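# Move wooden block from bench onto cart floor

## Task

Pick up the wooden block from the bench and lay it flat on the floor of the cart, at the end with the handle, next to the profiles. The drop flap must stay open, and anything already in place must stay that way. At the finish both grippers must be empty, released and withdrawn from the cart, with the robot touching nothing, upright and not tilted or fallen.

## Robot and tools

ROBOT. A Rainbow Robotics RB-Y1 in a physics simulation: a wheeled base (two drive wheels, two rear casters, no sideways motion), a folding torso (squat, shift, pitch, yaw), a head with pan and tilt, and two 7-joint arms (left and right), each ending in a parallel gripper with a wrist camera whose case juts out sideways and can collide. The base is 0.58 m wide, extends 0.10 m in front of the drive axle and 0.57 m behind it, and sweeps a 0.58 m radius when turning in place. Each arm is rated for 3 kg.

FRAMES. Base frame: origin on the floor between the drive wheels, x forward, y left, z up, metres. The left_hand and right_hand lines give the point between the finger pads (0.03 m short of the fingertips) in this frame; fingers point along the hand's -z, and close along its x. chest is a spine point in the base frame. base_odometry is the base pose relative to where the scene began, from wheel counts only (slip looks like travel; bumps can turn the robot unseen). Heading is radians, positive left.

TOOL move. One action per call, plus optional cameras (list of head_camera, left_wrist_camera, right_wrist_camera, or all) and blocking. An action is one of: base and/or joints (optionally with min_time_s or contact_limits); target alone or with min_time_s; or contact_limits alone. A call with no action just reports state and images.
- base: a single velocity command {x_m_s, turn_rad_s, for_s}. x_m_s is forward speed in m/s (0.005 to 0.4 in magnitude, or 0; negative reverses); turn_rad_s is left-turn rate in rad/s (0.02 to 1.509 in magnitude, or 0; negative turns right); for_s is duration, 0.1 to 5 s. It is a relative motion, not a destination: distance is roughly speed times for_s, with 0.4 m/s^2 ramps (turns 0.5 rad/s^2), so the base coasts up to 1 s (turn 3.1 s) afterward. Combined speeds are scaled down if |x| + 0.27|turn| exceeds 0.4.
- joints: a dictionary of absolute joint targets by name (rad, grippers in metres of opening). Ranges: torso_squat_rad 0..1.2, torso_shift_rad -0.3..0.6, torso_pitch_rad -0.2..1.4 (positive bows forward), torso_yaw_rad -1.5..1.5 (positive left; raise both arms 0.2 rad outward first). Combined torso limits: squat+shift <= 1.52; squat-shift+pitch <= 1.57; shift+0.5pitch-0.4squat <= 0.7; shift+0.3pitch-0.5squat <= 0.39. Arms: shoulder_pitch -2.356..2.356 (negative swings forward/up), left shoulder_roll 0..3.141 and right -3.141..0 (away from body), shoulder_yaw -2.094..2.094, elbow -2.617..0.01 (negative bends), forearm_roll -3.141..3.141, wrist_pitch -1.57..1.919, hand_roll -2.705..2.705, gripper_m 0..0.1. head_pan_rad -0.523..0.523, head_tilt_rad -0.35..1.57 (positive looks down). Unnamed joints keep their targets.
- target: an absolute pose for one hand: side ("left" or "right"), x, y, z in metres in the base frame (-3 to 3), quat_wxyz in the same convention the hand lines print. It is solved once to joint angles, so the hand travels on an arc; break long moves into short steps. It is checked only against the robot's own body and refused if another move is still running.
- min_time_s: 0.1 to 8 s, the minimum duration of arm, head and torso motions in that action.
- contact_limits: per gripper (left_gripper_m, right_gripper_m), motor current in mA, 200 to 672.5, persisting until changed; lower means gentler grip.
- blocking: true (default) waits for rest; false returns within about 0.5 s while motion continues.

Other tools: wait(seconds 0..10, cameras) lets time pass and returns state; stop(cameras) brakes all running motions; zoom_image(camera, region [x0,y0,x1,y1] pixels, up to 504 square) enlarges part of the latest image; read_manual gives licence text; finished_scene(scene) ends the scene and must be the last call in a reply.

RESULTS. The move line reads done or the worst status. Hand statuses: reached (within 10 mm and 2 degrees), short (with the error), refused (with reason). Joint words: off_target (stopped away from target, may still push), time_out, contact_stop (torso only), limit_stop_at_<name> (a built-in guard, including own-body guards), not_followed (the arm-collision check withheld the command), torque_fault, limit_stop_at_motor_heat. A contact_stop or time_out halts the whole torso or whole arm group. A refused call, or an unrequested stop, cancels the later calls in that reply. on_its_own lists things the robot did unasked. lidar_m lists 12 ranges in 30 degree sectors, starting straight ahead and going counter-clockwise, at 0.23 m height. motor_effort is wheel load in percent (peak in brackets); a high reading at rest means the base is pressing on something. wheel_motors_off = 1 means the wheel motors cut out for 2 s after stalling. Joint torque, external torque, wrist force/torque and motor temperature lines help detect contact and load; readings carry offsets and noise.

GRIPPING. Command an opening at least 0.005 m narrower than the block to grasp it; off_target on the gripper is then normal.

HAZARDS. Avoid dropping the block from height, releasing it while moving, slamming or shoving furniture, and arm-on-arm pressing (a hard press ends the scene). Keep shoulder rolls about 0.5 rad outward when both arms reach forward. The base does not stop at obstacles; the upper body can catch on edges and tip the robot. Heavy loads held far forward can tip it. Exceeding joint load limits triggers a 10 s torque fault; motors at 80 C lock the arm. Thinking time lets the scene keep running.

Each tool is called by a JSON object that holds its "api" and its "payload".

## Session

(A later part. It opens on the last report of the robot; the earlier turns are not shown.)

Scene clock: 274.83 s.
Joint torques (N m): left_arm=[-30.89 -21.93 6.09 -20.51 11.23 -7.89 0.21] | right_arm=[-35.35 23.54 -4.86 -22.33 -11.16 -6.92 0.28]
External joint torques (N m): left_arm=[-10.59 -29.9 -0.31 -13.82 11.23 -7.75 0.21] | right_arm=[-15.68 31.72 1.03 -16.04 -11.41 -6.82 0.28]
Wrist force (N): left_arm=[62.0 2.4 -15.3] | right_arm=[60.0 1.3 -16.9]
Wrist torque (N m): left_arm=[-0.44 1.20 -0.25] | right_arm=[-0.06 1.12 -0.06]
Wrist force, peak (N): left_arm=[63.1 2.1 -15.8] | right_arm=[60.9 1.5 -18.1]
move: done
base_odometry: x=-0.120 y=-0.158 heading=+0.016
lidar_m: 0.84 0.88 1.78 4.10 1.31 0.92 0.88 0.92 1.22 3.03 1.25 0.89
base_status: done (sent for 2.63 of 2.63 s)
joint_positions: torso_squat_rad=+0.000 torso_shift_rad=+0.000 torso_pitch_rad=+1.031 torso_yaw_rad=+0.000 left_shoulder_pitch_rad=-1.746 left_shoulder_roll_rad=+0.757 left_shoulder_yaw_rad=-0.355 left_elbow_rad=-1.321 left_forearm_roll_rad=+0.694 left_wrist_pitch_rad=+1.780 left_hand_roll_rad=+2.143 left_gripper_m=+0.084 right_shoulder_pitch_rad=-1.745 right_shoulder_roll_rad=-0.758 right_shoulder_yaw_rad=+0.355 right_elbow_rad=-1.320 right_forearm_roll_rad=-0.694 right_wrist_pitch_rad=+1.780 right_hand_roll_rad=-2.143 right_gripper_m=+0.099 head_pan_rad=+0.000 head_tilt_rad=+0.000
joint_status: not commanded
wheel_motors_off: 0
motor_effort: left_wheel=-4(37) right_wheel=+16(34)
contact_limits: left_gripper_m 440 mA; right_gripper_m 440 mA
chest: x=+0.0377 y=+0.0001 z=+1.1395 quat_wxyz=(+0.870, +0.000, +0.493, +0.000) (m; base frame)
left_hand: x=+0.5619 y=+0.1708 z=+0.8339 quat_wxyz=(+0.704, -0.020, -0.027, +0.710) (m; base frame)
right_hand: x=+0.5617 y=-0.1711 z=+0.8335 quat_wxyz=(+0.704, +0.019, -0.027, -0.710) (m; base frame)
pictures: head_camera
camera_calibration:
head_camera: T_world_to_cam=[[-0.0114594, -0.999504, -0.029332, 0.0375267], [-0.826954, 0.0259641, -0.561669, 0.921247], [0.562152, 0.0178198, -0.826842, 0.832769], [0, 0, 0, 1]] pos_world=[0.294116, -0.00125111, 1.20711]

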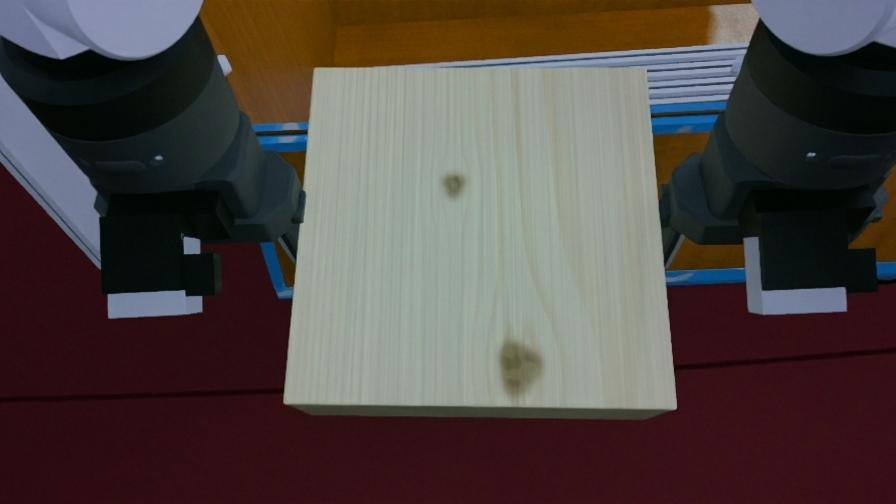

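{"api": "move", "payload": {"base": {"turn_rad_s": -0.25, "for_s": 0.55}}}

{"api": "move", "payload": {"base": {"x_m_s": 0.2, "for_s": 1.25}}}

{"api": "move", "payload": {"base": {"turn_rad_s": 0.25, "for_s": 0.6}, "cameras": ["head_camera"]}}

Scene clock: 280.27 s.
Joint torques (N m): left_arm=[-30.56 -22.03 6.04 -20.64 11.16 -7.86 0.22] | right_arm=[-35.38 23.27 -4.74 -22.31 -11.23 -6.87 0.25]
External joint torques (N m): left_arm=[-10.26 -29.99 -0.36 -13.95 11.16 -7.72 0.23] | right_arm=[-15.71 31.45 1.15 -16.02 -11.48 -6.78 0.25]
Wrist force (N): left_arm=[62.5 2.0 -15.0] | right_arm=[59.9 1.5 -17.5]
Wrist torque (N m): left_arm=[-0.36 1.21 -0.27] | right_arm=[-0.08 1.16 -0.05]
Wrist force, peak (N): left_arm=[63.7 2.4 -15.3] | right_arm=[60.9 0.8 -17.7]
move: done
base_odometry: x=-0.120 y=-0.158 heading=-0.125
lidar_m: 0.85 0.85 1.81 3.94 1.59 0.97 0.89 0.89 1.08 2.08 2.93 0.95
base_status: done (sent for 0.57 of 0.57 s)
joint_positions: torso_squat_rad=+0.000 torso_shift_rad=+0.000 torso_pitch_rad=+1.031 torso_yaw_rad=+0.000 left_shoulder_pitch_rad=-1.746 left_shoulder_roll_rad=+0.757 left_shoulder_yaw_rad=-0.355 left_elbow_rad=-1.321 left_forearm_roll_rad=+0.694 left_wrist_pitch_rad=+1.780 left_hand_roll_rad=+2.143 left_gripper_m=+0.084 right_shoulder_pitch_rad=-1.745 right_shoulder_roll_rad=-0.758 right_shoulder_yaw_rad=+0.355 right_elbow_rad=-1.320 right_forearm_roll_rad=-0.694 right_wrist_pitch_rad=+1.780 right_hand_roll_rad=-2.143 right_gripper_m=+0.099 head_pan_rad=+0.000 head_tilt_rad=+0.000
joint_status: not commanded
wheel_motors_off: 0
motor_effort: left_wheel=+3(17) right_wheel=-14(28)
contact_limits: left_gripper_m 440 mA; right_gripper_m 440 mA
chest: x=+0.0377 y=+0.0001 z=+1.1395 quat_wxyz=(+0.870, +0.000, +0.493, +0.000) (m; base frame)
left_hand: x=+0.5619 y=+0.1707 z=+0.8339 quat_wxyz=(+0.704, -0.020, -0.027, +0.710) (m; base frame)
right_hand: x=+0.5617 y=-0.1711 z=+0.8335 quat_wxyz=(+0.704, +0.019, -0.027, -0.710) (m; base frame)
pictures: none

Scene clock: 282.47 s.
Joint torques (N m): left_arm=[-31.1 -21.91 5.92 -20.68 11.2 -7.84 0.24] | right_arm=[-35.64 22.93 -4.94 -22.33 -11.19 -6.9 0.3]
External joint torques (N m): left_arm=[-10.8 -29.87 -0.48 -13.99 11.19 -7.69 0.24] | right_arm=[-15.97 31.11 0.94 -16.04 -11.44 -6.81 0.3]
Wrist force (N): left_arm=[61.8 2.4 -15.4] | right_arm=[59.9 2.0 -17.2]
Wrist torque (N m): left_arm=[-0.42 1.23 -0.22] | right_arm=[-0.15 1.16 -0.04]
Wrist force, peak (N): left_arm=[62.7 2.6 -16.0] | right_arm=[60.6 1.0 -17.3]
move: done
base_odometry: x=+0.131 y=-0.190 heading=-0.124
lidar_m: 0.59 0.60 1.12 3.31 2.00 1.26 1.14 1.16 1.39 2.66 1.04 0.65
base_status: done (sent for 1.27 of 1.27 s)
joint_positions: torso_squat_rad=+0.000 torso_shift_rad=+0.000 torso_pitch_rad=+1.031 torso_yaw_rad=+0.000 left_shoulder_pitch_rad=-1.746 left_shoulder_roll_rad=+0.757 left_shoulder_yaw_rad=-0.355 left_elbow_rad=-1.321 left_forearm_roll_rad=+0.694 left_wrist_pitch_rad=+1.780 left_hand_roll_rad=+2.143 left_gripper_m=+0.084 right_shoulder_pitch_rad=-1.745 right_shoulder_roll_rad=-0.758 right_shoulder_yaw_rad=+0.355 right_elbow_rad=-1.320 right_forearm_roll_rad=-0.694 right_wrist_pitch_rad=+1.780 right_hand_roll_rad=-2.143 right_gripper_m=+0.099 head_pan_rad=+0.000 head_tilt_rad=+0.000
joint_status: not commanded
wheel_motors_off: 0
motor_effort: left_wheel=+16(48) right_wheel=-14(31)
contact_limits: left_gripper_m 440 mA; right_gripper_m 440 mA
chest: x=+0.0377 y=+0.0001 z=+1.1395 quat_wxyz=(+0.870, +0.000, +0.493, +0.000) (m; base frame)
left_hand: x=+0.5619 y=+0.1707 z=+0.8339 quat_wxyz=(+0.704, -0.020, -0.027, +0.710) (m; base frame)
right_hand: x=+0.5617 y=-0.1711 z=+0.8335 quat_wxyz=(+0.704, +0.019, -0.027, -0.710) (m; base frame)
pictures: none

Scene clock: 283.90 s.
Joint torques (N m): left_arm=[-30.97 -21.97 6.2 -20.75 11.16 -7.87 0.16] | right_arm=[-35.63 23.35 -4.81 -22.38 -11.09 -6.84 0.29]
External joint torques (N m): left_arm=[-10.67 -29.94 -0.2 -14.06 11.16 -7.72 0.17] | right_arm=[-15.96 31.54 1.08 -16.09 -11.34 -6.75 0.29]
Wrist force (N): left_arm=[62.7 2.2 -15.0] | right_arm=[60.4 1.5 -17.7]
Wrist torque (N m): left_arm=[-0.44 1.31 -0.26] | right_arm=[-0.07 1.22 -0.05]
Wrist force, peak (N): left_arm=[63.4 1.7 -15.9] | right_arm=[60.9 1.0 -16.9]
move: done
base_odometry: x=+0.131 y=-0.190 heading=+0.026
lidar_m: 0.60 0.62 1.10 5.01 1.68 1.19 1.12 1.18 1.58 3.99 0.88 0.62
base_status: done (sent for 0.6 of 0.6 s)
joint_positions: torso_squat_rad=+0.000 torso_shift_rad=+0.000 torso_pitch_rad=+1.031 torso_yaw_rad=+0.000 left_shoulder_pitch_rad=-1.746 left_shoulder_roll_rad=+0.757 left_shoulder_yaw_rad=-0.355 left_elbow_rad=-1.321 left_forearm_roll_rad=+0.694 left_wrist_pitch_rad=+1.780 left_hand_roll_rad=+2.143 left_gripper_m=+0.084 right_shoulder_pitch_rad=-1.745 right_shoulder_roll_rad=-0.758 right_shoulder_yaw_rad=+0.355 right_elbow_rad=-1.320 right_forearm_roll_rad=-0.694 right_wrist_pitch_rad=+1.780 right_hand_roll_rad=-2.143 right_gripper_m=+0.099 head_pan_rad=+0.000 head_tilt_rad=+0.000
joint_status: not commanded
wheel_motors_off: 0
motor_effort: left_wheel=-13(34) right_wheel=+2(24)
contact_limits: left_gripper_m 440 mA; right_gripper_m 440 mA
chest: x=+0.0377 y=+0.0001 z=+1.1395 quat_wxyz=(+0.870, +0.000, +0.493, +0.000) (m; base frame)
left_hand: x=+0.5618 y=+0.1708 z=+0.8339 quat_wxyz=(+0.704, -0.020, -0.027, +0.710) (m; base frame)
right_hand: x=+0.5617 y=-0.1711 z=+0.8335 quat_wxyz=(+0.704, +0.019, -0.027, -0.710) (m; base frame)
pictures: head_camera
camera_calibration:
head_camera: T_world_to_cam=[[-0.0114559, -0.999504, -0.0293297, 0.037523], [-0.826954, 0.02596, -0.561669, 0.921247], [0.562152, 0.0178199, -0.826842, 0.832769], [0, 0, 0, 1]] pos_world=[0.294116, -0.00125113, 1.20711]

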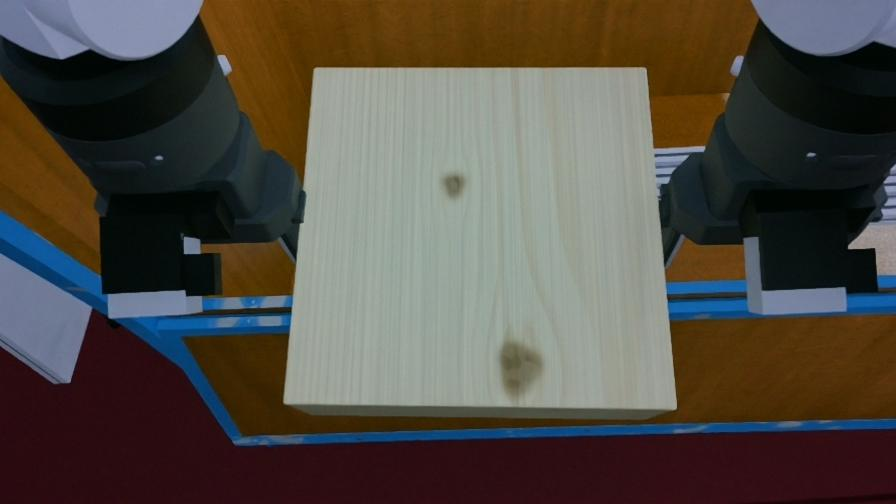

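{"api": "move", "payload": {"base": {"x_m_s": 0.15, "for_s": 1.4}, "joints": {"torso_pitch_rad": 1.1, "head_tilt_rad": 0.0}, "min_time_s": 1.5, "cameras": ["all"]}}

Scene clock: 289.53 s.
Joint torques (N m): left_arm=[-30.12 -21.94 5.74 -20.75 11.26 -7.61 0.22] | right_arm=[-34.5 22.84 -4.65 -22.37 -11.12 -6.39 0.21]
External joint torques (N m): left_arm=[-10.62 -29.65 -0.43 -13.92 11.18 -7.58 0.22] | right_arm=[-15.64 30.8 1.03 -15.97 -11.3 -6.41 0.21]
Wrist force (N): left_arm=[62.8 0.7 -15.6] | right_arm=[59.6 2.0 -17.4]
Wrist torque (N m): left_arm=[-0.26 1.29 -0.23] | right_arm=[-0.05 1.18 -0.11]
Wrist force, peak (N): left_arm=[63.3 1.1 -15.7] | right_arm=[60.7 1.3 -17.8]
move: done
base_odometry: x=+0.341 y=-0.184 heading=+0.026
lidar_m: 0.38 0.41 0.97 4.27 1.97 1.40 1.34 1.39 1.87 4.68 0.58 0.41
base_status: done (sent for 1.4 of 1.4 s)
joint_positions: torso_squat_rad=+0.000 torso_shift_rad=+0.000 torso_pitch_rad=+1.101 torso_yaw_rad=+0.000 left_shoulder_pitch_rad=-1.746 left_shoulder_roll_rad=+0.757 left_shoulder_yaw_rad=-0.355 left_elbow_rad=-1.321 left_forearm_roll_rad=+0.694 left_wrist_pitch_rad=+1.780 left_hand_roll_rad=+2.143 left_gripper_m=+0.084 right_shoulder_pitch_rad=-1.745 right_shoulder_roll_rad=-0.758 right_shoulder_yaw_rad=+0.355 right_elbow_rad=-1.320 right_forearm_roll_rad=-0.694 right_wrist_pitch_rad=+1.780 right_hand_roll_rad=-2.143 right_gripper_m=+0.099 head_pan_rad=+0.000 head_tilt_rad=+0.000
joint_status: all done
wheel_motors_off: 0
motor_effort: left_wheel=+0(27) right_wheel=-2(41)
contact_limits: left_gripper_m 440 mA; right_gripper_m 440 mA
chest: x=+0.0481 y=+0.0001 z=+1.1206 quat_wxyz=(+0.852, +0.000, +0.523, +0.000) (m; base frame)
left_hand: x=+0.5497 y=+0.1707 z=+0.7791 quat_wxyz=(+0.704, +0.005, -0.002, +0.710) (m; base frame)
right_hand: x=+0.5495 y=-0.1711 z=+0.7787 quat_wxyz=(+0.704, -0.005, -0.002, -0.710) (m; base frame)
pictures: head_camera, left_wrist_camera, right_wrist_camera
camera_calibration:
head_camera: T_world_to_cam=[[-0.0134791, -0.999504, -0.0284605, 0.0362108], [-0.864178, 0.0259631, -0.502516, 0.854747], [0.503006, 0.0178214, -0.864099, 0.855829], [0, 0, 0, 1]] pos_world=[0.308654, -0.00125112, 1.17008]
left_wrist_camera: T_world_to_cam=[[-0.0347218, 0.999396, 0.0012736, -0.153154], [0.889376, 0.0303181, 0.45617, -0.820362], [0.455856, 0.0169718, -0.889892, 0.512325], [0, 0, 0, 1]] pos_world=[0.490746, 0.169238, 0.830334]
right_wrist_camera: T_world_to_cam=[[-0.0206732, 0.999102, -0.0369716, 0.209859], [0.863894, 0.0364649, 0.502352, -0.832578], [0.503249, -0.0215543, -0.863873, 0.464641], [0, 0, 0, 1]] pos_world=[0.489767, -0.169296, 0.827396]

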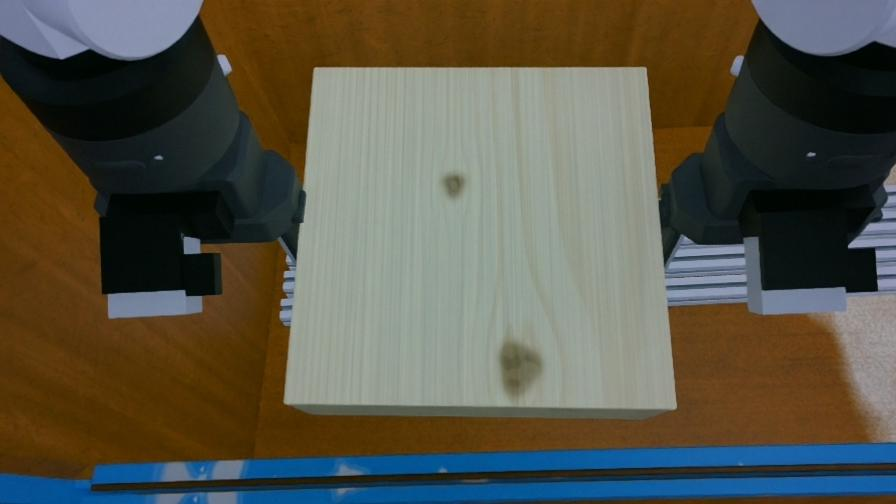

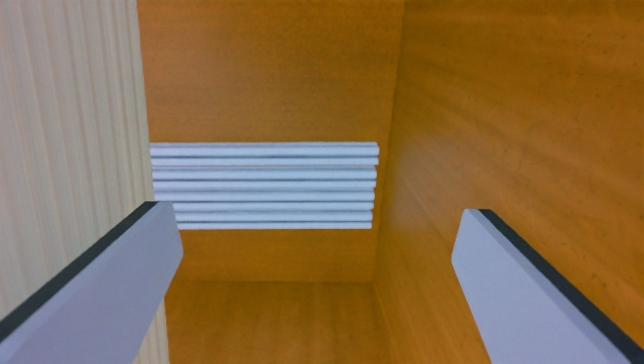

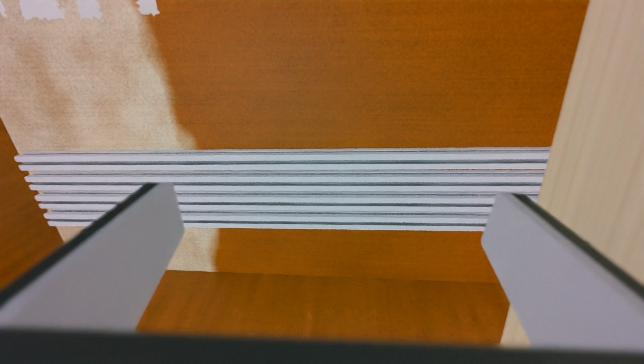

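{"api": "move", "payload": {"base": {"x_m_s": 0.1, "for_s": 0.55}}}

{"api": "move", "payload": {"joints": {"torso_squat_rad": 0.6, "torso_shift_rad": 0.2, "torso_pitch_rad": 1.1, "head_tilt_rad": -0.1}, "min_time_s": 2.5, "cameras": ["all"]}}

Scene clock: 300.70 s.
Joint torques (N m): left_arm=[-30.03 -21.97 5.83 -20.67 11.18 -7.68 0.29] | right_arm=[-34.78 23.04 -4.21 -22.4 -11.21 -6.46 0.21]
External joint torques (N m): left_arm=[-10.53 -29.68 -0.34 -13.84 11.1 -7.66 0.29] | right_arm=[-15.92 31 1.47 -15.99 -11.39 -6.48 0.21]
Wrist force (N): left_arm=[61.4 1.5 -14.8] | right_arm=[59.8 2.3 -17.1]
Wrist torque (N m): left_arm=[-0.38 1.16 -0.25] | right_arm=[-0.11 1.15 -0.08]
Wrist force, peak (N): left_arm=[63.0 1.6 -16.9] | right_arm=[60.5 2.4 -17.7]
move: done
base_odometry: x=+0.398 y=-0.183 heading=+0.026
lidar_m: 0.32 0.35 0.47 4.06 2.07 1.47 1.39 1.45 1.93 4.89 0.50 0.35
base_status: done (sent for 0.57 of 0.57 s)
joint_positions: torso_squat_rad=+0.000 torso_shift_rad=+0.000 torso_pitch_rad=+1.101 torso_yaw_rad=+0.000 left_shoulder_pitch_rad=-1.746 left_shoulder_roll_rad=+0.757 left_shoulder_yaw_rad=-0.355 left_elbow_rad=-1.321 left_forearm_roll_rad=+0.694 left_wrist_pitch_rad=+1.780 left_hand_roll_rad=+2.143 left_gripper_m=+0.084 right_shoulder_pitch_rad=-1.745 right_shoulder_roll_rad=-0.758 right_shoulder_yaw_rad=+0.355 right_elbow_rad=-1.320 right_forearm_roll_rad=-0.694 right_wrist_pitch_rad=+1.780 right_hand_roll_rad=-2.143 right_gripper_m=+0.099 head_pan_rad=+0.000 head_tilt_rad=+0.000
joint_status: not commanded
wheel_motors_off: 0
motor_effort: left_wheel=-2(22) right_wheel=-1(22)
contact_limits: left_gripper_m 440 mA; right_gripper_m 440 mA
chest: x=+0.0482 y=+0.0001 z=+1.1206 quat_wxyz=(+0.852, +0.000, +0.523, +0.000) (m; base frame)
left_hand: x=+0.5497 y=+0.1707 z=+0.7790 quat_wxyz=(+0.704, +0.005, -0.002, +0.710) (m; base frame)
right_hand: x=+0.5495 y=-0.1711 z=+0.7786 quat_wxyz=(+0.704, -0.005, -0.002, -0.710) (m; base frame)
pictures: none

Scene clock: 303.50 s.
Joint torques (N m): left_arm=[-29.59 -21.33 5.71 -20.75 11.27 -7.69 0.16] | right_arm=[-34.85 22.76 -4.46 -22.33 -11.23 -6.65 0.34]
External joint torques (N m): left_arm=[-10.1 -29.03 -0.46 -13.93 11.19 -7.66 0.17] | right_arm=[-15.99 30.72 1.22 -15.93 -11.41 -6.66 0.34]
Wrist force (N): left_arm=[62.2 1.9 -15.7] | right_arm=[59.8 2.2 -17.1]
Wrist torque (N m): left_arm=[-0.47 1.24 -0.24] | right_arm=[-0.10 1.17 -0.06]
Wrist force, peak (N): left_arm=[63.1 1.0 -16.0] | right_arm=[61.1 2.1 -17.5]
move: done
base_odometry: x=+0.398 y=-0.183 heading=+0.025
lidar_m: 0.32 0.35 0.47 4.05 2.04 1.46 1.39 1.46 1.93 4.89 0.49 0.35
base_status: not commanded
joint_positions: torso_squat_rad=+0.600 torso_shift_rad=+0.200 torso_pitch_rad=+1.101 torso_yaw_rad=+0.000 left_shoulder_pitch_rad=-1.746 left_shoulder_roll_rad=+0.757 left_shoulder_yaw_rad=-0.355 left_elbow_rad=-1.321 left_forearm_roll_rad=+0.694 left_wrist_pitch_rad=+1.780 left_hand_roll_rad=+2.143 left_gripper_m=+0.084 right_shoulder_pitch_rad=-1.745 right_shoulder_roll_rad=-0.758 right_shoulder_yaw_rad=+0.355 right_elbow_rad=-1.320 right_forearm_roll_rad=-0.694 right_wrist_pitch_rad=+1.780 right_hand_roll_rad=-2.143 right_gripper_m=+0.099 head_pan_rad=+0.000 head_tilt_rad=-0.100
joint_status: all done
wheel_motors_off: 0
motor_effort: left_wheel=-7(8) right_wheel=+7(7)
contact_limits: left_gripper_m 440 mA; right_gripper_m 440 mA
chest: x=+0.1629 y=+0.0000 z=+0.9868 quat_wxyz=(+0.852, +0.000, +0.523, +0.000) (m; base frame)
left_hand: x=+0.6645 y=+0.1705 z=+0.6453 quat_wxyz=(+0.704, +0.005, -0.002, +0.710) (m; base frame)
right_hand: x=+0.6642 y=-0.1712 z=+0.6448 quat_wxyz=(+0.704, -0.005, -0.002, -0.710) (m; base frame)
pictures: head_camera, left_wrist_camera, right_wrist_camera
camera_calibration:
head_camera: T_world_to_cam=[[-0.0106788, -0.999497, -0.0298549, 0.0342479], [-0.809752, 0.026161, -0.586189, 0.95617], [0.586675, 0.0179152, -0.809624, 0.595424], [0, 0, 0, 1]] pos_world=[0.425306, -0.00145077, 1.04359]
left_wrist_camera: T_world_to_cam=[[-0.0343625, 0.999409, 0.00124057, -0.148894], [0.889451, 0.0300158, 0.456044, -0.861324], [0.455737, 0.0167742, -0.889956, 0.341081], [0, 0, 0, 1]] pos_world=[0.605545, 0.168938, 0.696533]
right_wrist_camera: T_world_to_cam=[[-0.0205052, 0.99911, -0.0368691, 0.207208], [0.863966, 0.0362653, 0.502242, -0.8644], [0.503132, -0.0215551, -0.863941, 0.291362], [0, 0, 0, 1]] pos_world=[0.604467, -0.169395, 0.693497]

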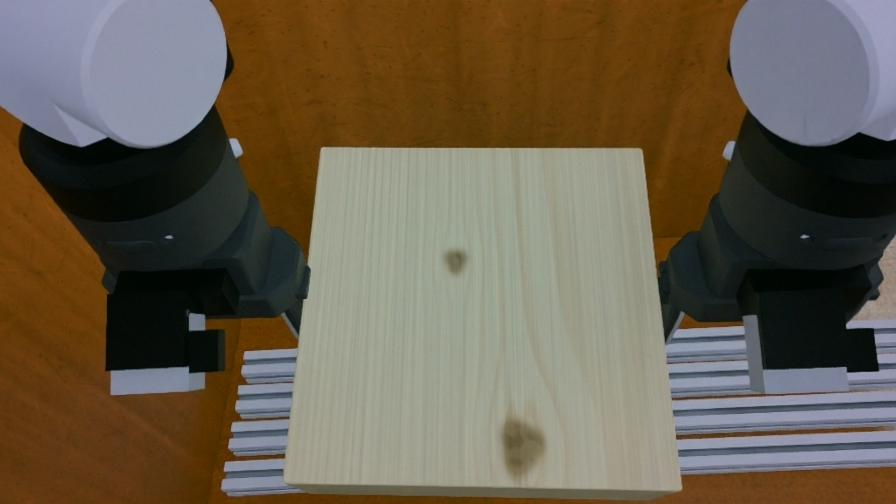

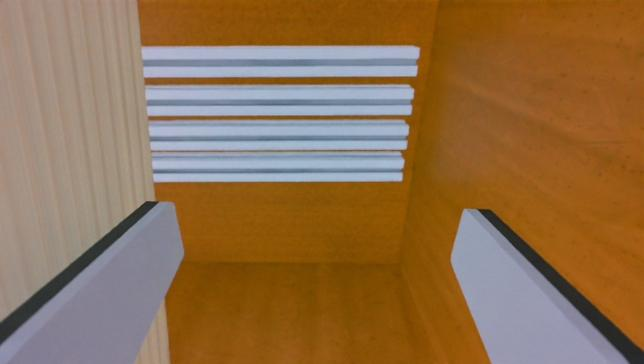

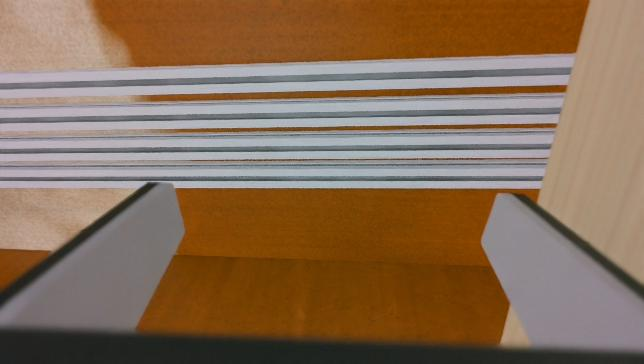

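{"api": "move", "payload": {"base": {"x_m_s": -0.1, "for_s": 0.45}}}

{"api": "move", "payload": {"joints": {"left_shoulder_pitch_rad": -1.637, "left_shoulder_roll_rad": 0.695, "left_shoulder_yaw_rad": -0.397, "left_elbow_rad": -1.22, "left_forearm_roll_rad": 0.632, "left_wrist_pitch_rad": 1.57, "left_hand_roll_rad": 2.114, "right_shoulder_pitch_rad": -1.637, "right_shoulder_roll_rad": -0.695, "right_shoulder_yaw_rad": 0.397, "right_elbow_rad": -1.22, "right_forearm_roll_rad": -0.632, "right_wrist_pitch_rad": 1.57, "right_hand_roll_rad": -2.114}, "min_time_s": 1.5, "cameras": ["all"]}}

Scene clock: 310.60 s.
Joint torques (N m): left_arm=[-29.88 -21.11 6.01 -20.62 11.28 -7.7 0.19] | right_arm=[-34.53 23.45 -4.35 -22.62 -11.15 -6.67 0.21]
External joint torques (N m): left_arm=[-10.39 -28.82 -0.16 -13.79 11.2 -7.68 0.19] | right_arm=[-15.67 31.4 1.33 -16.21 -11.33 -6.68 0.21]
Wrist force (N): left_arm=[61.4 1.5 -15.3] | right_arm=[60.0 2.3 -17.6]
Wrist torque (N m): left_arm=[-0.38 1.17 -0.20] | right_arm=[-0.09 1.17 -0.05]
Wrist force, peak (N): left_arm=[63.0 1.1 -14.9] | right_arm=[60.8 2.9 -16.7]
move: done
base_odometry: x=+0.351 y=-0.184 heading=+0.025
lidar_m: 0.38 0.40 0.95 4.24 1.98 1.40 1.34 1.41 1.87 4.73 0.55 0.40
base_status: done (sent for 0.47 of 0.47 s)
joint_positions: torso_squat_rad=+0.600 torso_shift_rad=+0.200 torso_pitch_rad=+1.101 torso_yaw_rad=+0.000 left_shoulder_pitch_rad=-1.746 left_shoulder_roll_rad=+0.757 left_shoulder_yaw_rad=-0.355 left_elbow_rad=-1.321 left_forearm_roll_rad=+0.694 left_wrist_pitch_rad=+1.780 left_hand_roll_rad=+2.143 left_gripper_m=+0.084 right_shoulder_pitch_rad=-1.745 right_shoulder_roll_rad=-0.758 right_shoulder_yaw_rad=+0.355 right_elbow_rad=-1.320 right_forearm_roll_rad=-0.694 right_wrist_pitch_rad=+1.780 right_hand_roll_rad=-2.143 right_gripper_m=+0.099 head_pan_rad=+0.000 head_tilt_rad=-0.100
joint_status: not commanded
wheel_motors_off: 0
motor_effort: left_wheel=-3(30) right_wheel=+6(17)
contact_limits: left_gripper_m 440 mA; right_gripper_m 440 mA
chest: x=+0.1628 y=+0.0000 z=+0.9869 quat_wxyz=(+0.852, +0.000, +0.523, +0.000) (m; base frame)
left_hand: x=+0.6644 y=+0.1704 z=+0.6455 quat_wxyz=(+0.704, +0.005, -0.002, +0.710) (m; base frame)
right_hand: x=+0.6642 y=-0.1713 z=+0.6450 quat_wxyz=(+0.704, -0.005, -0.002, -0.710) (m; base frame)
pictures: none

Scene clock: 312.40 s.
Joint torques (N m): left_arm=[-29.31 -23.82 3.9 -21.64 10.98 -7.34 0.01] | right_arm=[-32.38 25.52 -2.15 -23.72 -10.99 -6.06 0.39]
External joint torques (N m): left_arm=[-11.15 -31.1 -1.68 -14.59 10.9 -7.31 0.01] | right_arm=[-14.85 33.07 2.99 -17.15 -11.17 -6.07 0.39]
Wrist force (N): left_arm=[58.8 1.3 -15.5] | right_arm=[57.0 2.2 -17.2]
Wrist torque (N m): left_arm=[-0.45 1.09 -0.13] | right_arm=[-0.01 1.07 -0.42]
Wrist force, peak (N): left_arm=[64.5 1.4 -15.8] | right_arm=[61.8 1.8 -17.8]
move: done
base_odometry: x=+0.351 y=-0.184 heading=+0.025
lidar_m: 0.37 0.39 0.96 4.25 2.00 1.42 1.34 1.40 1.89 4.72 0.57 0.40
base_status: not commanded
joint_positions: torso_squat_rad=+0.600 torso_shift_rad=+0.200 torso_pitch_rad=+1.101 torso_yaw_rad=+0.000 left_shoulder_pitch_rad=-1.634 left_shoulder_roll_rad=+0.702 left_shoulder_yaw_rad=-0.396 left_elbow_rad=-1.216 left_forearm_roll_rad=+0.629 left_wrist_pitch_rad=+1.572 left_hand_roll_rad=+2.114 left_gripper_m=+0.089 right_shoulder_pitch_rad=-1.633 right_shoulder_roll_rad=-0.703 right_shoulder_yaw_rad=+0.396 right_elbow_rad=-1.216 right_forearm_roll_rad=-0.629 right_wrist_pitch_rad=+1.572 right_hand_roll_rad=-2.114 right_gripper_m=+0.099 head_pan_rad=+0.000 head_tilt_rad=-0.100
joint_status: all done
wheel_motors_off: 0
on_its_own: left_gripper_m moved +0.005 toward your old target +0.100
motor_effort: left_wheel=-3(4) right_wheel=+6(7)
contact_limits: left_gripper_m 440 mA; right_gripper_m 440 mA
chest: x=+0.1628 y=+0.0000 z=+0.9869 quat_wxyz=(+0.852, +0.000, +0.523, +0.000) (m; base frame)
left_hand: x=+0.6445 y=+0.1714 z=+0.5656 quat_wxyz=(+0.705, +0.005, -0.003, +0.709) (m; base frame)
right_hand: x=+0.6444 y=-0.1721 z=+0.5654 quat_wxyz=(+0.704, -0.005, -0.003, -0.710) (m; base frame)
pictures: head_camera, left_wrist_camera, right_wrist_camera
camera_calibration:
head_camera: T_world_to_cam=[[-0.0107278, -0.999499, -0.0297781, 0.0342897], [-0.809587, 0.0261606, -0.586417, 0.956231], [0.586902, 0.017817, -0.809462, 0.595354], [0, 0, 0, 1]] pos_world=[0.425105, -0.00135052, 1.04369]
left_wrist_camera: T_world_to_cam=[[-0.0332755, 0.999443, 0.00255991, -0.151937], [0.888863, 0.0284226, 0.457291, -0.807372], [0.456964, 0.017492, -0.889313, 0.278013], [0, 0, 0, 1]] pos_world=[0.585545, 0.169937, 0.616834]
right_wrist_camera: T_world_to_cam=[[-0.0216699, 0.999036, -0.038181, 0.206148], [0.863109, 0.0379676, 0.503589, -0.807285], [0.504553, -0.0220416, -0.863099, 0.231237], [0, 0, 0, 1]] pos_world=[0.58457, -0.170202, 0.613991]

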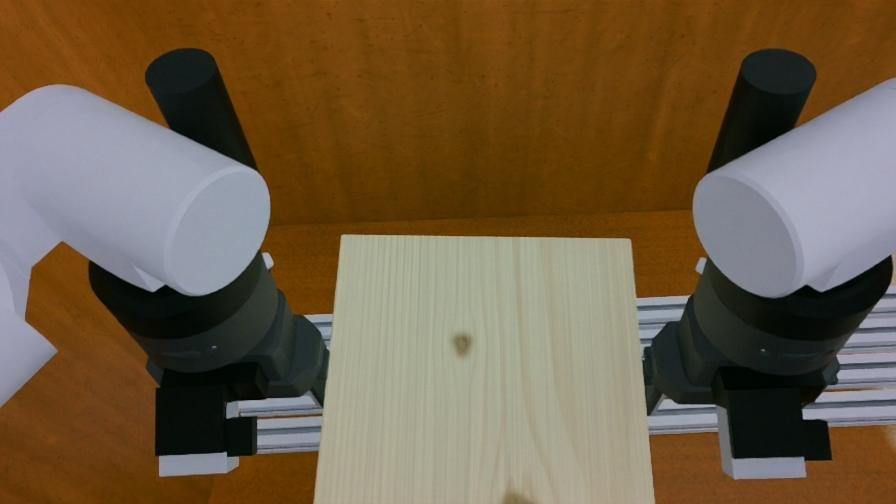

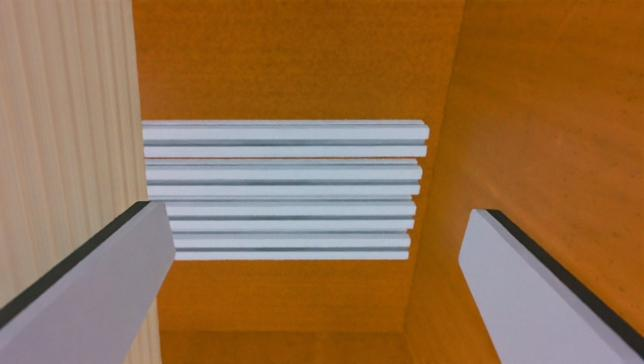

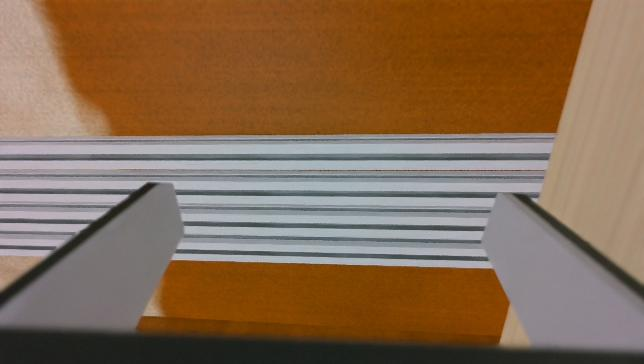

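{"api": "move", "payload": {"joints": {"left_shoulder_pitch_rad": -1.511, "left_shoulder_roll_rad": 0.632, "left_shoulder_yaw_rad": -0.441, "left_elbow_rad": -1.125, "left_forearm_roll_rad": 0.566, "left_wrist_pitch_rad": 1.356, "left_hand_roll_rad": 2.111, "right_shoulder_pitch_rad": -1.511, "right_shoulder_roll_rad": -0.632, "right_shoulder_yaw_rad": 0.441, "right_elbow_rad": -1.125, "right_forearm_roll_rad": -0.566, "right_wrist_pitch_rad": 1.356, "right_hand_roll_rad": -2.111}, "min_time_s": 1.5}}

{"api": "move", "payload": {"joints": {"left_shoulder_pitch_rad": -1.446, "left_shoulder_roll_rad": 0.548, "left_shoulder_yaw_rad": -0.479, "left_elbow_rad": -0.938, "left_forearm_roll_rad": 0.512, "left_wrist_pitch_rad": 1.127, "left_hand_roll_rad": 2.089, "right_shoulder_pitch_rad": -1.446, "right_shoulder_roll_rad": -0.548, "right_shoulder_yaw_rad": 0.479, "right_elbow_rad": -0.938, "right_forearm_roll_rad": -0.512, "right_wrist_pitch_rad": 1.127, "right_hand_roll_rad": -2.089, "head_tilt_rad": 0.1}, "min_time_s": 1.5, "cameras": ["all"]}}

Scene clock: 316.43 s.
Joint torques (N m): left_arm=[-28.38 -27.19 2.37 -23.91 11.1 -7.35 0.03] | right_arm=[-30.72 28.75 -0.34 -25.97 -10.73 -6.18 0.81]
External joint torques (N m): left_arm=[-12.41 -33.6 -2.36 -16.99 11.03 -7.33 0.03] | right_arm=[-15.34 35.47 4.04 -19.57 -10.92 -6.2 0.81]
Motor temperatures (°C): left_arm=[33 29 32 40 39 35 38] | right_arm=[38 32 32 36 42 39 34]
Wrist force (N): left_arm=[60.8 1.1 -16.0] | right_arm=[58.2 1.8 -17.9]
Wrist torque (N m): left_arm=[-0.32 1.17 -0.10] | right_arm=[-0.09 1.14 -0.46]
Wrist force, peak (N): left_arm=[63.8 1.3 -15.4] | right_arm=[61.5 2.4 -17.5]
move: done
base_odometry: x=+0.351 y=-0.184 heading=+0.025
lidar_m: 0.38 0.39 0.97 4.24 1.99 1.41 1.34 1.41 1.88 4.73 0.55 0.40
base_status: not commanded
joint_positions: torso_squat_rad=+0.600 torso_shift_rad=+0.200 torso_pitch_rad=+1.101 torso_yaw_rad=+0.000 left_shoulder_pitch_rad=-1.508 left_shoulder_roll_rad=+0.640 left_shoulder_yaw_rad=-0.440 left_elbow_rad=-1.121 left_forearm_roll_rad=+0.563 left_wrist_pitch_rad=+1.358 left_hand_roll_rad=+2.111 left_gripper_m=+0.096 right_shoulder_pitch_rad=-1.507 right_shoulder_roll_rad=-0.641 right_shoulder_yaw_rad=+0.440 right_elbow_rad=-1.120 right_forearm_roll_rad=-0.563 right_wrist_pitch_rad=+1.358 right_hand_roll_rad=-2.111 right_gripper_m=+0.099 head_pan_rad=+0.000 head_tilt_rad=-0.100
joint_status: all done
wheel_motors_off: 0
on_its_own: left_gripper_m moved +0.007 toward your old target +0.100
motor_effort: left_wheel=-5(5) right_wheel=+4(6)
contact_limits: left_gripper_m 440 mA; right_gripper_m 440 mA
chest: x=+0.1628 y=+0.0000 z=+0.9869 quat_wxyz=(+0.852, +0.000, +0.523, +0.000) (m; base frame)
left_hand: x=+0.6039 y=+0.1725 z=+0.4856 quat_wxyz=(+0.705, +0.006, -0.004, +0.709) (m; base frame)
right_hand: x=+0.6038 y=-0.1732 z=+0.4853 quat_wxyz=(+0.705, -0.006, -0.004, -0.710) (m; base frame)
pictures: none

Scene clock: 318.23 s.
Joint torques (N m): left_arm=[-26.64 -31.62 0.35 -25.39 10.9 -6.76 -0.1] | right_arm=[-13.08 36.99 6.53 -20.33 -11.07 -0.82 2.16]
External joint torques (N m): left_arm=[-12.48 -36.91 -3.19 -19.08 10.84 -6.73 -0.09] | right_arm=[0.65 42.62 9.82 -14.5 -11.25 -0.82 2.15]
Wrist force (N): left_arm=[60.5 -1.0 -15.6] | right_arm=[56.5 29.0 -11.0]
Wrist torque (N m): left_arm=[-0.28 1.04 -0.01] | right_arm=[-0.92 1.42 -2.18]
Wrist force, peak (N): left_arm=[67.6 1.9 -16.0] | right_arm=[65.3 1.3 -18.1]
move: done
base_odometry: x=+0.351 y=-0.184 heading=+0.025
lidar_m: 0.37 0.39 0.96 4.25 2.00 1.41 1.34 1.40 1.88 4.72 0.56 0.40
base_status: not commanded
joint_positions: torso_squat_rad=+0.600 torso_shift_rad=+0.200 torso_pitch_rad=+1.100 torso_yaw_rad=+0.000 left_shoulder_pitch_rad=-1.443 left_shoulder_roll_rad=+0.557 left_shoulder_yaw_rad=-0.478 left_elbow_rad=-0.933 left_forearm_roll_rad=+0.509 left_wrist_pitch_rad=+1.129 left_hand_roll_rad=+2.089 left_gripper_m=+0.098 right_shoulder_pitch_rad=-1.446 right_shoulder_roll_rad=-0.559 right_shoulder_yaw_rad=+0.476 right_elbow_rad=-0.934 right_forearm_roll_rad=-0.509 right_wrist_pitch_rad=+1.127 right_hand_roll_rad=-2.090 right_gripper_m=+0.099 head_pan_rad=+0.000 head_tilt_rad=+0.100
joint_status: all done
wheel_motors_off: 0
motor_effort: left_wheel=-6(6) right_wheel=-6(7)
contact_limits: left_gripper_m 440 mA; right_gripper_m 440 mA
chest: x=+0.1628 y=+0.0001 z=+0.9870 quat_wxyz=(+0.852, +0.000, +0.523, +0.000) (m; base frame)
left_hand: x=+0.5636 y=+0.1734 z=+0.4161 quat_wxyz=(+0.705, +0.005, -0.004, +0.709) (m; base frame)
right_hand: x=+0.5668 y=-0.1729 z=+0.4177 quat_wxyz=(+0.705, -0.003, -0.006, -0.709) (m; base frame)
pictures: head_camera, left_wrist_camera, right_wrist_camera
camera_calibration:
head_camera: T_world_to_cam=[[-0.0161965, -0.999502, -0.0270738, 0.0334377], [-0.909756, 0.0259653, -0.41433, 0.809378], [0.414827, 0.0179199, -0.909724, 0.762098], [0, 0, 0, 1]] pos_world=[0.42074, -0.00125136, 1.02955]
left_wrist_camera: T_world_to_cam=[[-0.0324369, 0.999462, 0.00478034, -0.157613], [0.888431, 0.0266417, 0.458236, -0.666935], [0.457862, 0.0191107, -0.888818, 0.180989], [0, 0, 0, 1]] pos_world=[0.504545, 0.171838, 0.467233]
right_wrist_camera: T_world_to_cam=[[-0.0224536, 0.999015, -0.0382809, 0.200143], [0.85913, 0.0388628, 0.510279, -0.666317], [0.511264, -0.0214307, -0.859156, 0.137593], [0, 0, 0, 1]] pos_world=[0.5066, -0.171103, 0.465884]

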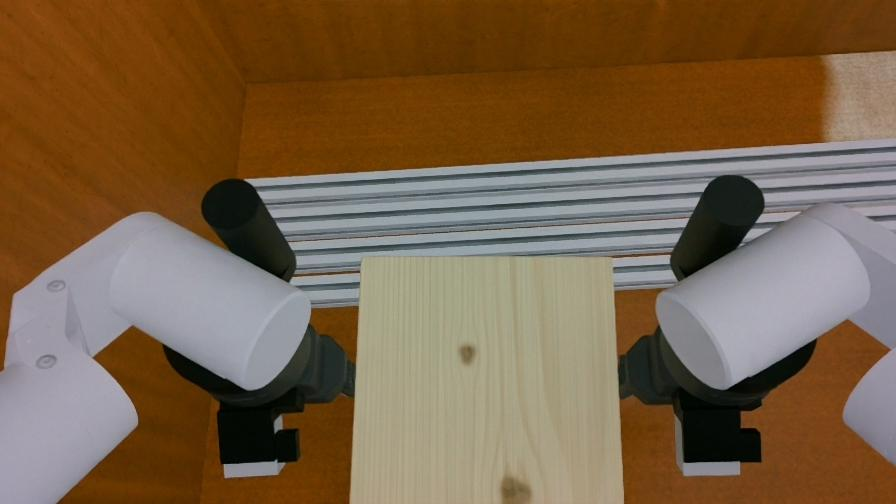

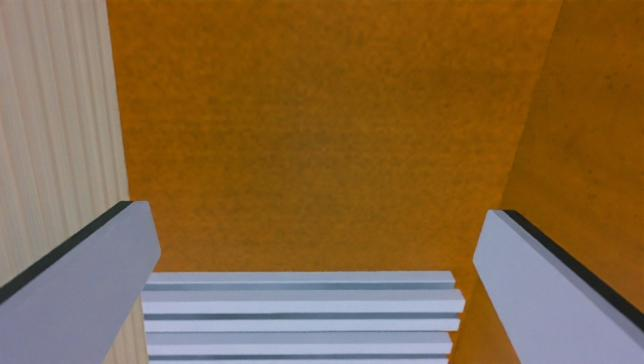

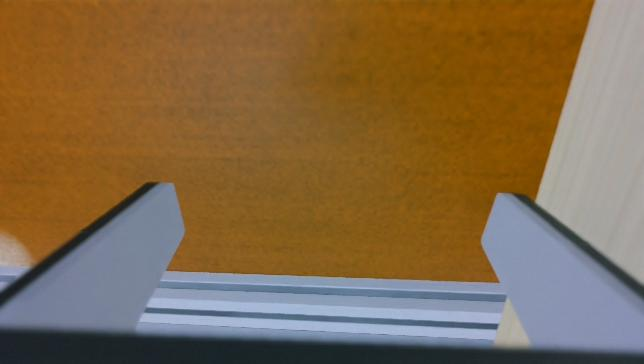

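{"api": "move", "payload": {"joints": {"head_tilt_rad": 0.5}, "cameras": ["head_camera"]}}

{"api": "zoom_image", "payload": {"camera": "head_camera", "region": [350, 100, 750, 400]}}

Scene clock: 324.47 s.
Joint torques (N m): left_arm=[-26.66 -31.74 0.6 -25.28 10.89 -6.79 -0.23] | right_arm=[-13.08 36.89 6.66 -20.24 -11.1 -0.87 2.15]
External joint torques (N m): left_arm=[-12.49 -37.02 -2.95 -18.97 10.83 -6.77 -0.23] | right_arm=[0.65 42.52 9.95 -14.42 -11.27 -0.88 2.15]
Wrist force (N): left_arm=[61.1 -0.2 -16.6] | right_arm=[56.0 29.1 -12.0]
Wrist torque (N m): left_arm=[-0.33 1.10 0.00] | right_arm=[-0.93 1.40 -2.21]
Wrist force, peak (N): left_arm=[62.0 -0.9 -16.1] | right_arm=[56.9 29.5 -11.1]
move: done
base_odometry: x=+0.351 y=-0.184 heading=+0.025
lidar_m: 0.37 0.39 0.96 4.25 1.98 1.41 1.35 1.40 1.90 4.73 0.55 0.39
base_status: not commanded
joint_positions: torso_squat_rad=+0.600 torso_shift_rad=+0.200 torso_pitch_rad=+1.100 torso_yaw_rad=+0.000 left_shoulder_pitch_rad=-1.443 left_shoulder_roll_rad=+0.557 left_shoulder_yaw_rad=-0.478 left_elbow_rad=-0.933 left_forearm_roll_rad=+0.509 left_wrist_pitch_rad=+1.129 left_hand_roll_rad=+2.089 left_gripper_m=+0.098 right_shoulder_pitch_rad=-1.446 right_shoulder_roll_rad=-0.559 right_shoulder_yaw_rad=+0.476 right_elbow_rad=-0.934 right_forearm_roll_rad=-0.509 right_wrist_pitch_rad=+1.127 right_hand_roll_rad=-2.090 right_gripper_m=+0.099 head_pan_rad=+0.000 head_tilt_rad=+0.500
joint_status: all done
wheel_motors_off: 0
motor_effort: left_wheel=-6(7) right_wheel=-5(8)
contact_limits: left_gripper_m 440 mA; right_gripper_m 440 mA
chest: x=+0.1628 y=+0.0001 z=+0.9870 quat_wxyz=(+0.852, +0.000, +0.523, +0.000) (m; base frame)
left_hand: x=+0.5636 y=+0.1734 z=+0.4161 quat_wxyz=(+0.705, +0.005, -0.004, +0.709) (m; base frame)
right_hand: x=+0.5668 y=-0.1729 z=+0.4177 quat_wxyz=(+0.705, -0.003, -0.006, -0.709) (m; base frame)
pictures: head_camera
camera_calibration:
head_camera: T_world_to_cam=[[-0.025459, -0.999502, -0.0186311, 0.0277558], [-0.999287, 0.0259642, -0.0273989, 0.431417], [0.027869, 0.0179202, -0.999451, 0.992842], [0, 0, 0, 1]] pos_world=[0.404147, -0.00125137, 1.00463]

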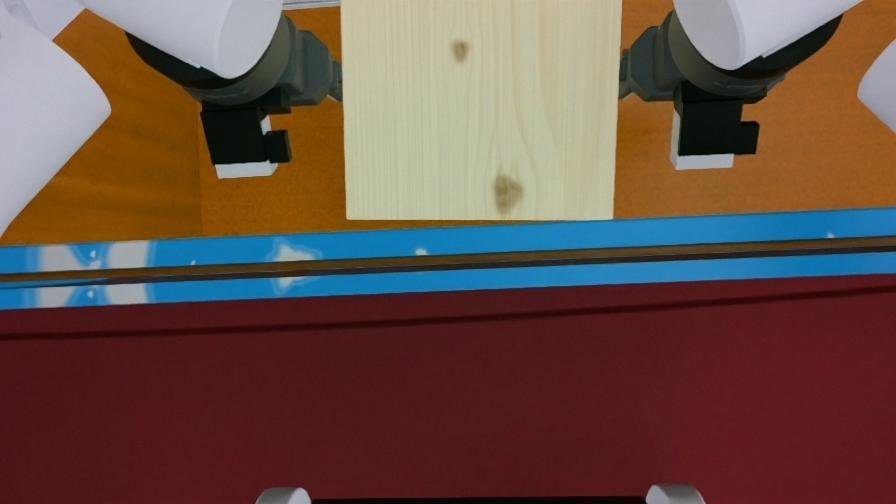

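Scaled by 1.260 from the camera's 896x504 image, which has a finer 1280x720 frame.

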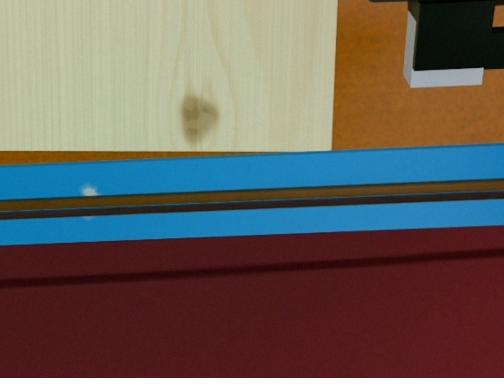

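{"api": "move", "payload": {"base": {"turn_rad_s": 0.06, "for_s": 0.75}, "cameras": ["all"]}}

Scene clock: 328.57 s.
Joint torques (N m): left_arm=[-27.82 -29.16 2.09 -25.44 10.48 -6.81 0.27] | right_arm=[-25.13 33.93 1.83 -25.5 -10.67 -4.58 0.92]
External joint torques (N m): left_arm=[-13.66 -34.42 -1.45 -19.13 10.42 -6.79 0.27] | right_arm=[-11.49 39.55 5.1 -19.7 -10.85 -4.59 0.91]
Wrist force (N): left_arm=[59.5 -0.1 -15.2] | right_arm=[56.6 8.4 -16.2]
Wrist torque (N m): left_arm=[-0.29 1.07 -0.08] | right_arm=[-0.23 1.11 -0.88]
Wrist force, peak (N): left_arm=[61.9 -0.6 -16.3] | right_arm=[64.2 28.3 -11.7]
move: done
base_odometry: x=+0.351 y=-0.184 heading=+0.070
lidar_m: 0.37 0.39 0.96 4.99 1.88 1.38 1.35 1.41 1.96 4.52 0.53 0.39
base_status: done (sent for 0.77 of 0.77 s)
joint_positions: torso_squat_rad=+0.600 torso_shift_rad=+0.200 torso_pitch_rad=+1.101 torso_yaw_rad=+0.000 left_shoulder_pitch_rad=-1.442 left_shoulder_roll_rad=+0.556 left_shoulder_yaw_rad=-0.478 left_elbow_rad=-0.933 left_forearm_roll_rad=+0.509 left_wrist_pitch_rad=+1.129 left_hand_roll_rad=+2.089 left_gripper_m=+0.099 right_shoulder_pitch_rad=-1.443 right_shoulder_roll_rad=-0.558 right_shoulder_yaw_rad=+0.478 right_elbow_rad=-0.933 right_forearm_roll_rad=-0.509 right_wrist_pitch_rad=+1.128 right_hand_roll_rad=-2.089 right_gripper_m=+0.099 head_pan_rad=+0.000 head_tilt_rad=+0.500
joint_status: not commanded
wheel_motors_off: 0
motor_effort: left_wheel=-17(35) right_wheel=+7(22)
contact_limits: left_gripper_m 440 mA; right_gripper_m 440 mA
chest: x=+0.1628 y=+0.0001 z=+0.9869 quat_wxyz=(+0.852, +0.000, +0.523, +0.000) (m; base frame)
left_hand: x=+0.5631 y=+0.1729 z=+0.4157 quat_wxyz=(+0.705, +0.005, -0.004, +0.709) (m; base frame)
right_hand: x=+0.5641 y=-0.1736 z=+0.4162 quat_wxyz=(+0.705, -0.005, -0.005, -0.709) (m; base frame)
pictures: head_camera, left_wrist_camera, right_wrist_camera
camera_calibration:
head_camera: T_world_to_cam=[[-0.0255623, -0.999502, -0.0185248, 0.0276895], [-0.999293, 0.0260592, -0.0270982, 0.431116], [0.0275674, 0.017819, -0.999461, 0.992875], [0, 0, 0, 1]] pos_world=[0.404148, -0.00125083, 1.00454]
left_wrist_camera: T_world_to_cam=[[-0.0317042, 0.999488, 0.00429042, -0.157368], [0.888864, 0.0262316, 0.45742, -0.666197], [0.457073, 0.0183157, -0.88924, 0.181645], [0, 0, 0, 1]] pos_world=[0.504144, 0.171436, 0.466933]
right_wrist_camera: T_world_to_cam=[[-0.0229458, 0.998934, -0.0400625, 0.201813], [0.861796, 0.0400757, 0.505669, -0.662588], [0.506736, -0.0229227, -0.861797, 0.14104], [0, 0, 0, 1]] pos_world=[0.504177, -0.171811, 0.464683]

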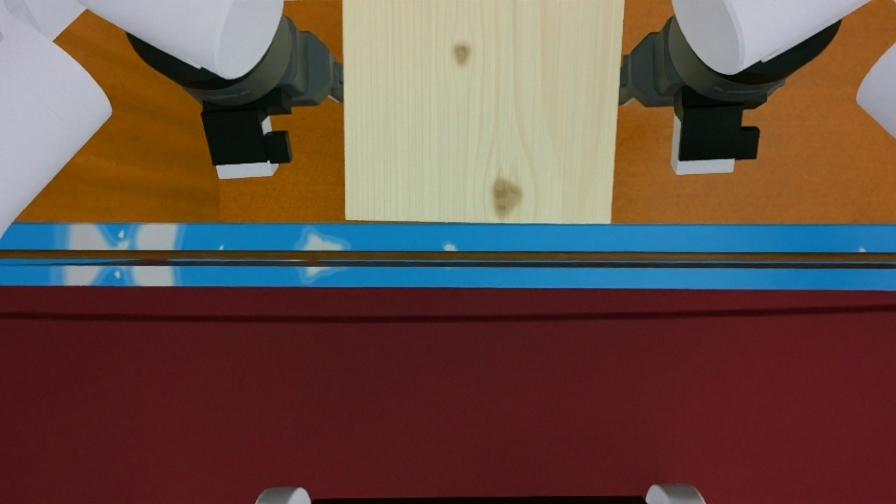

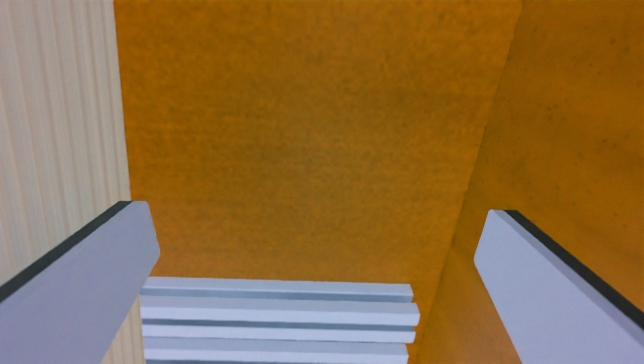

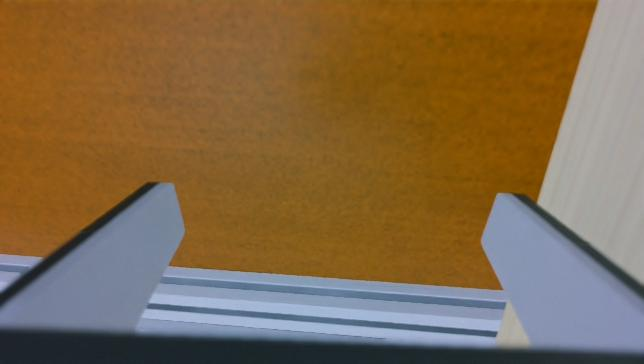

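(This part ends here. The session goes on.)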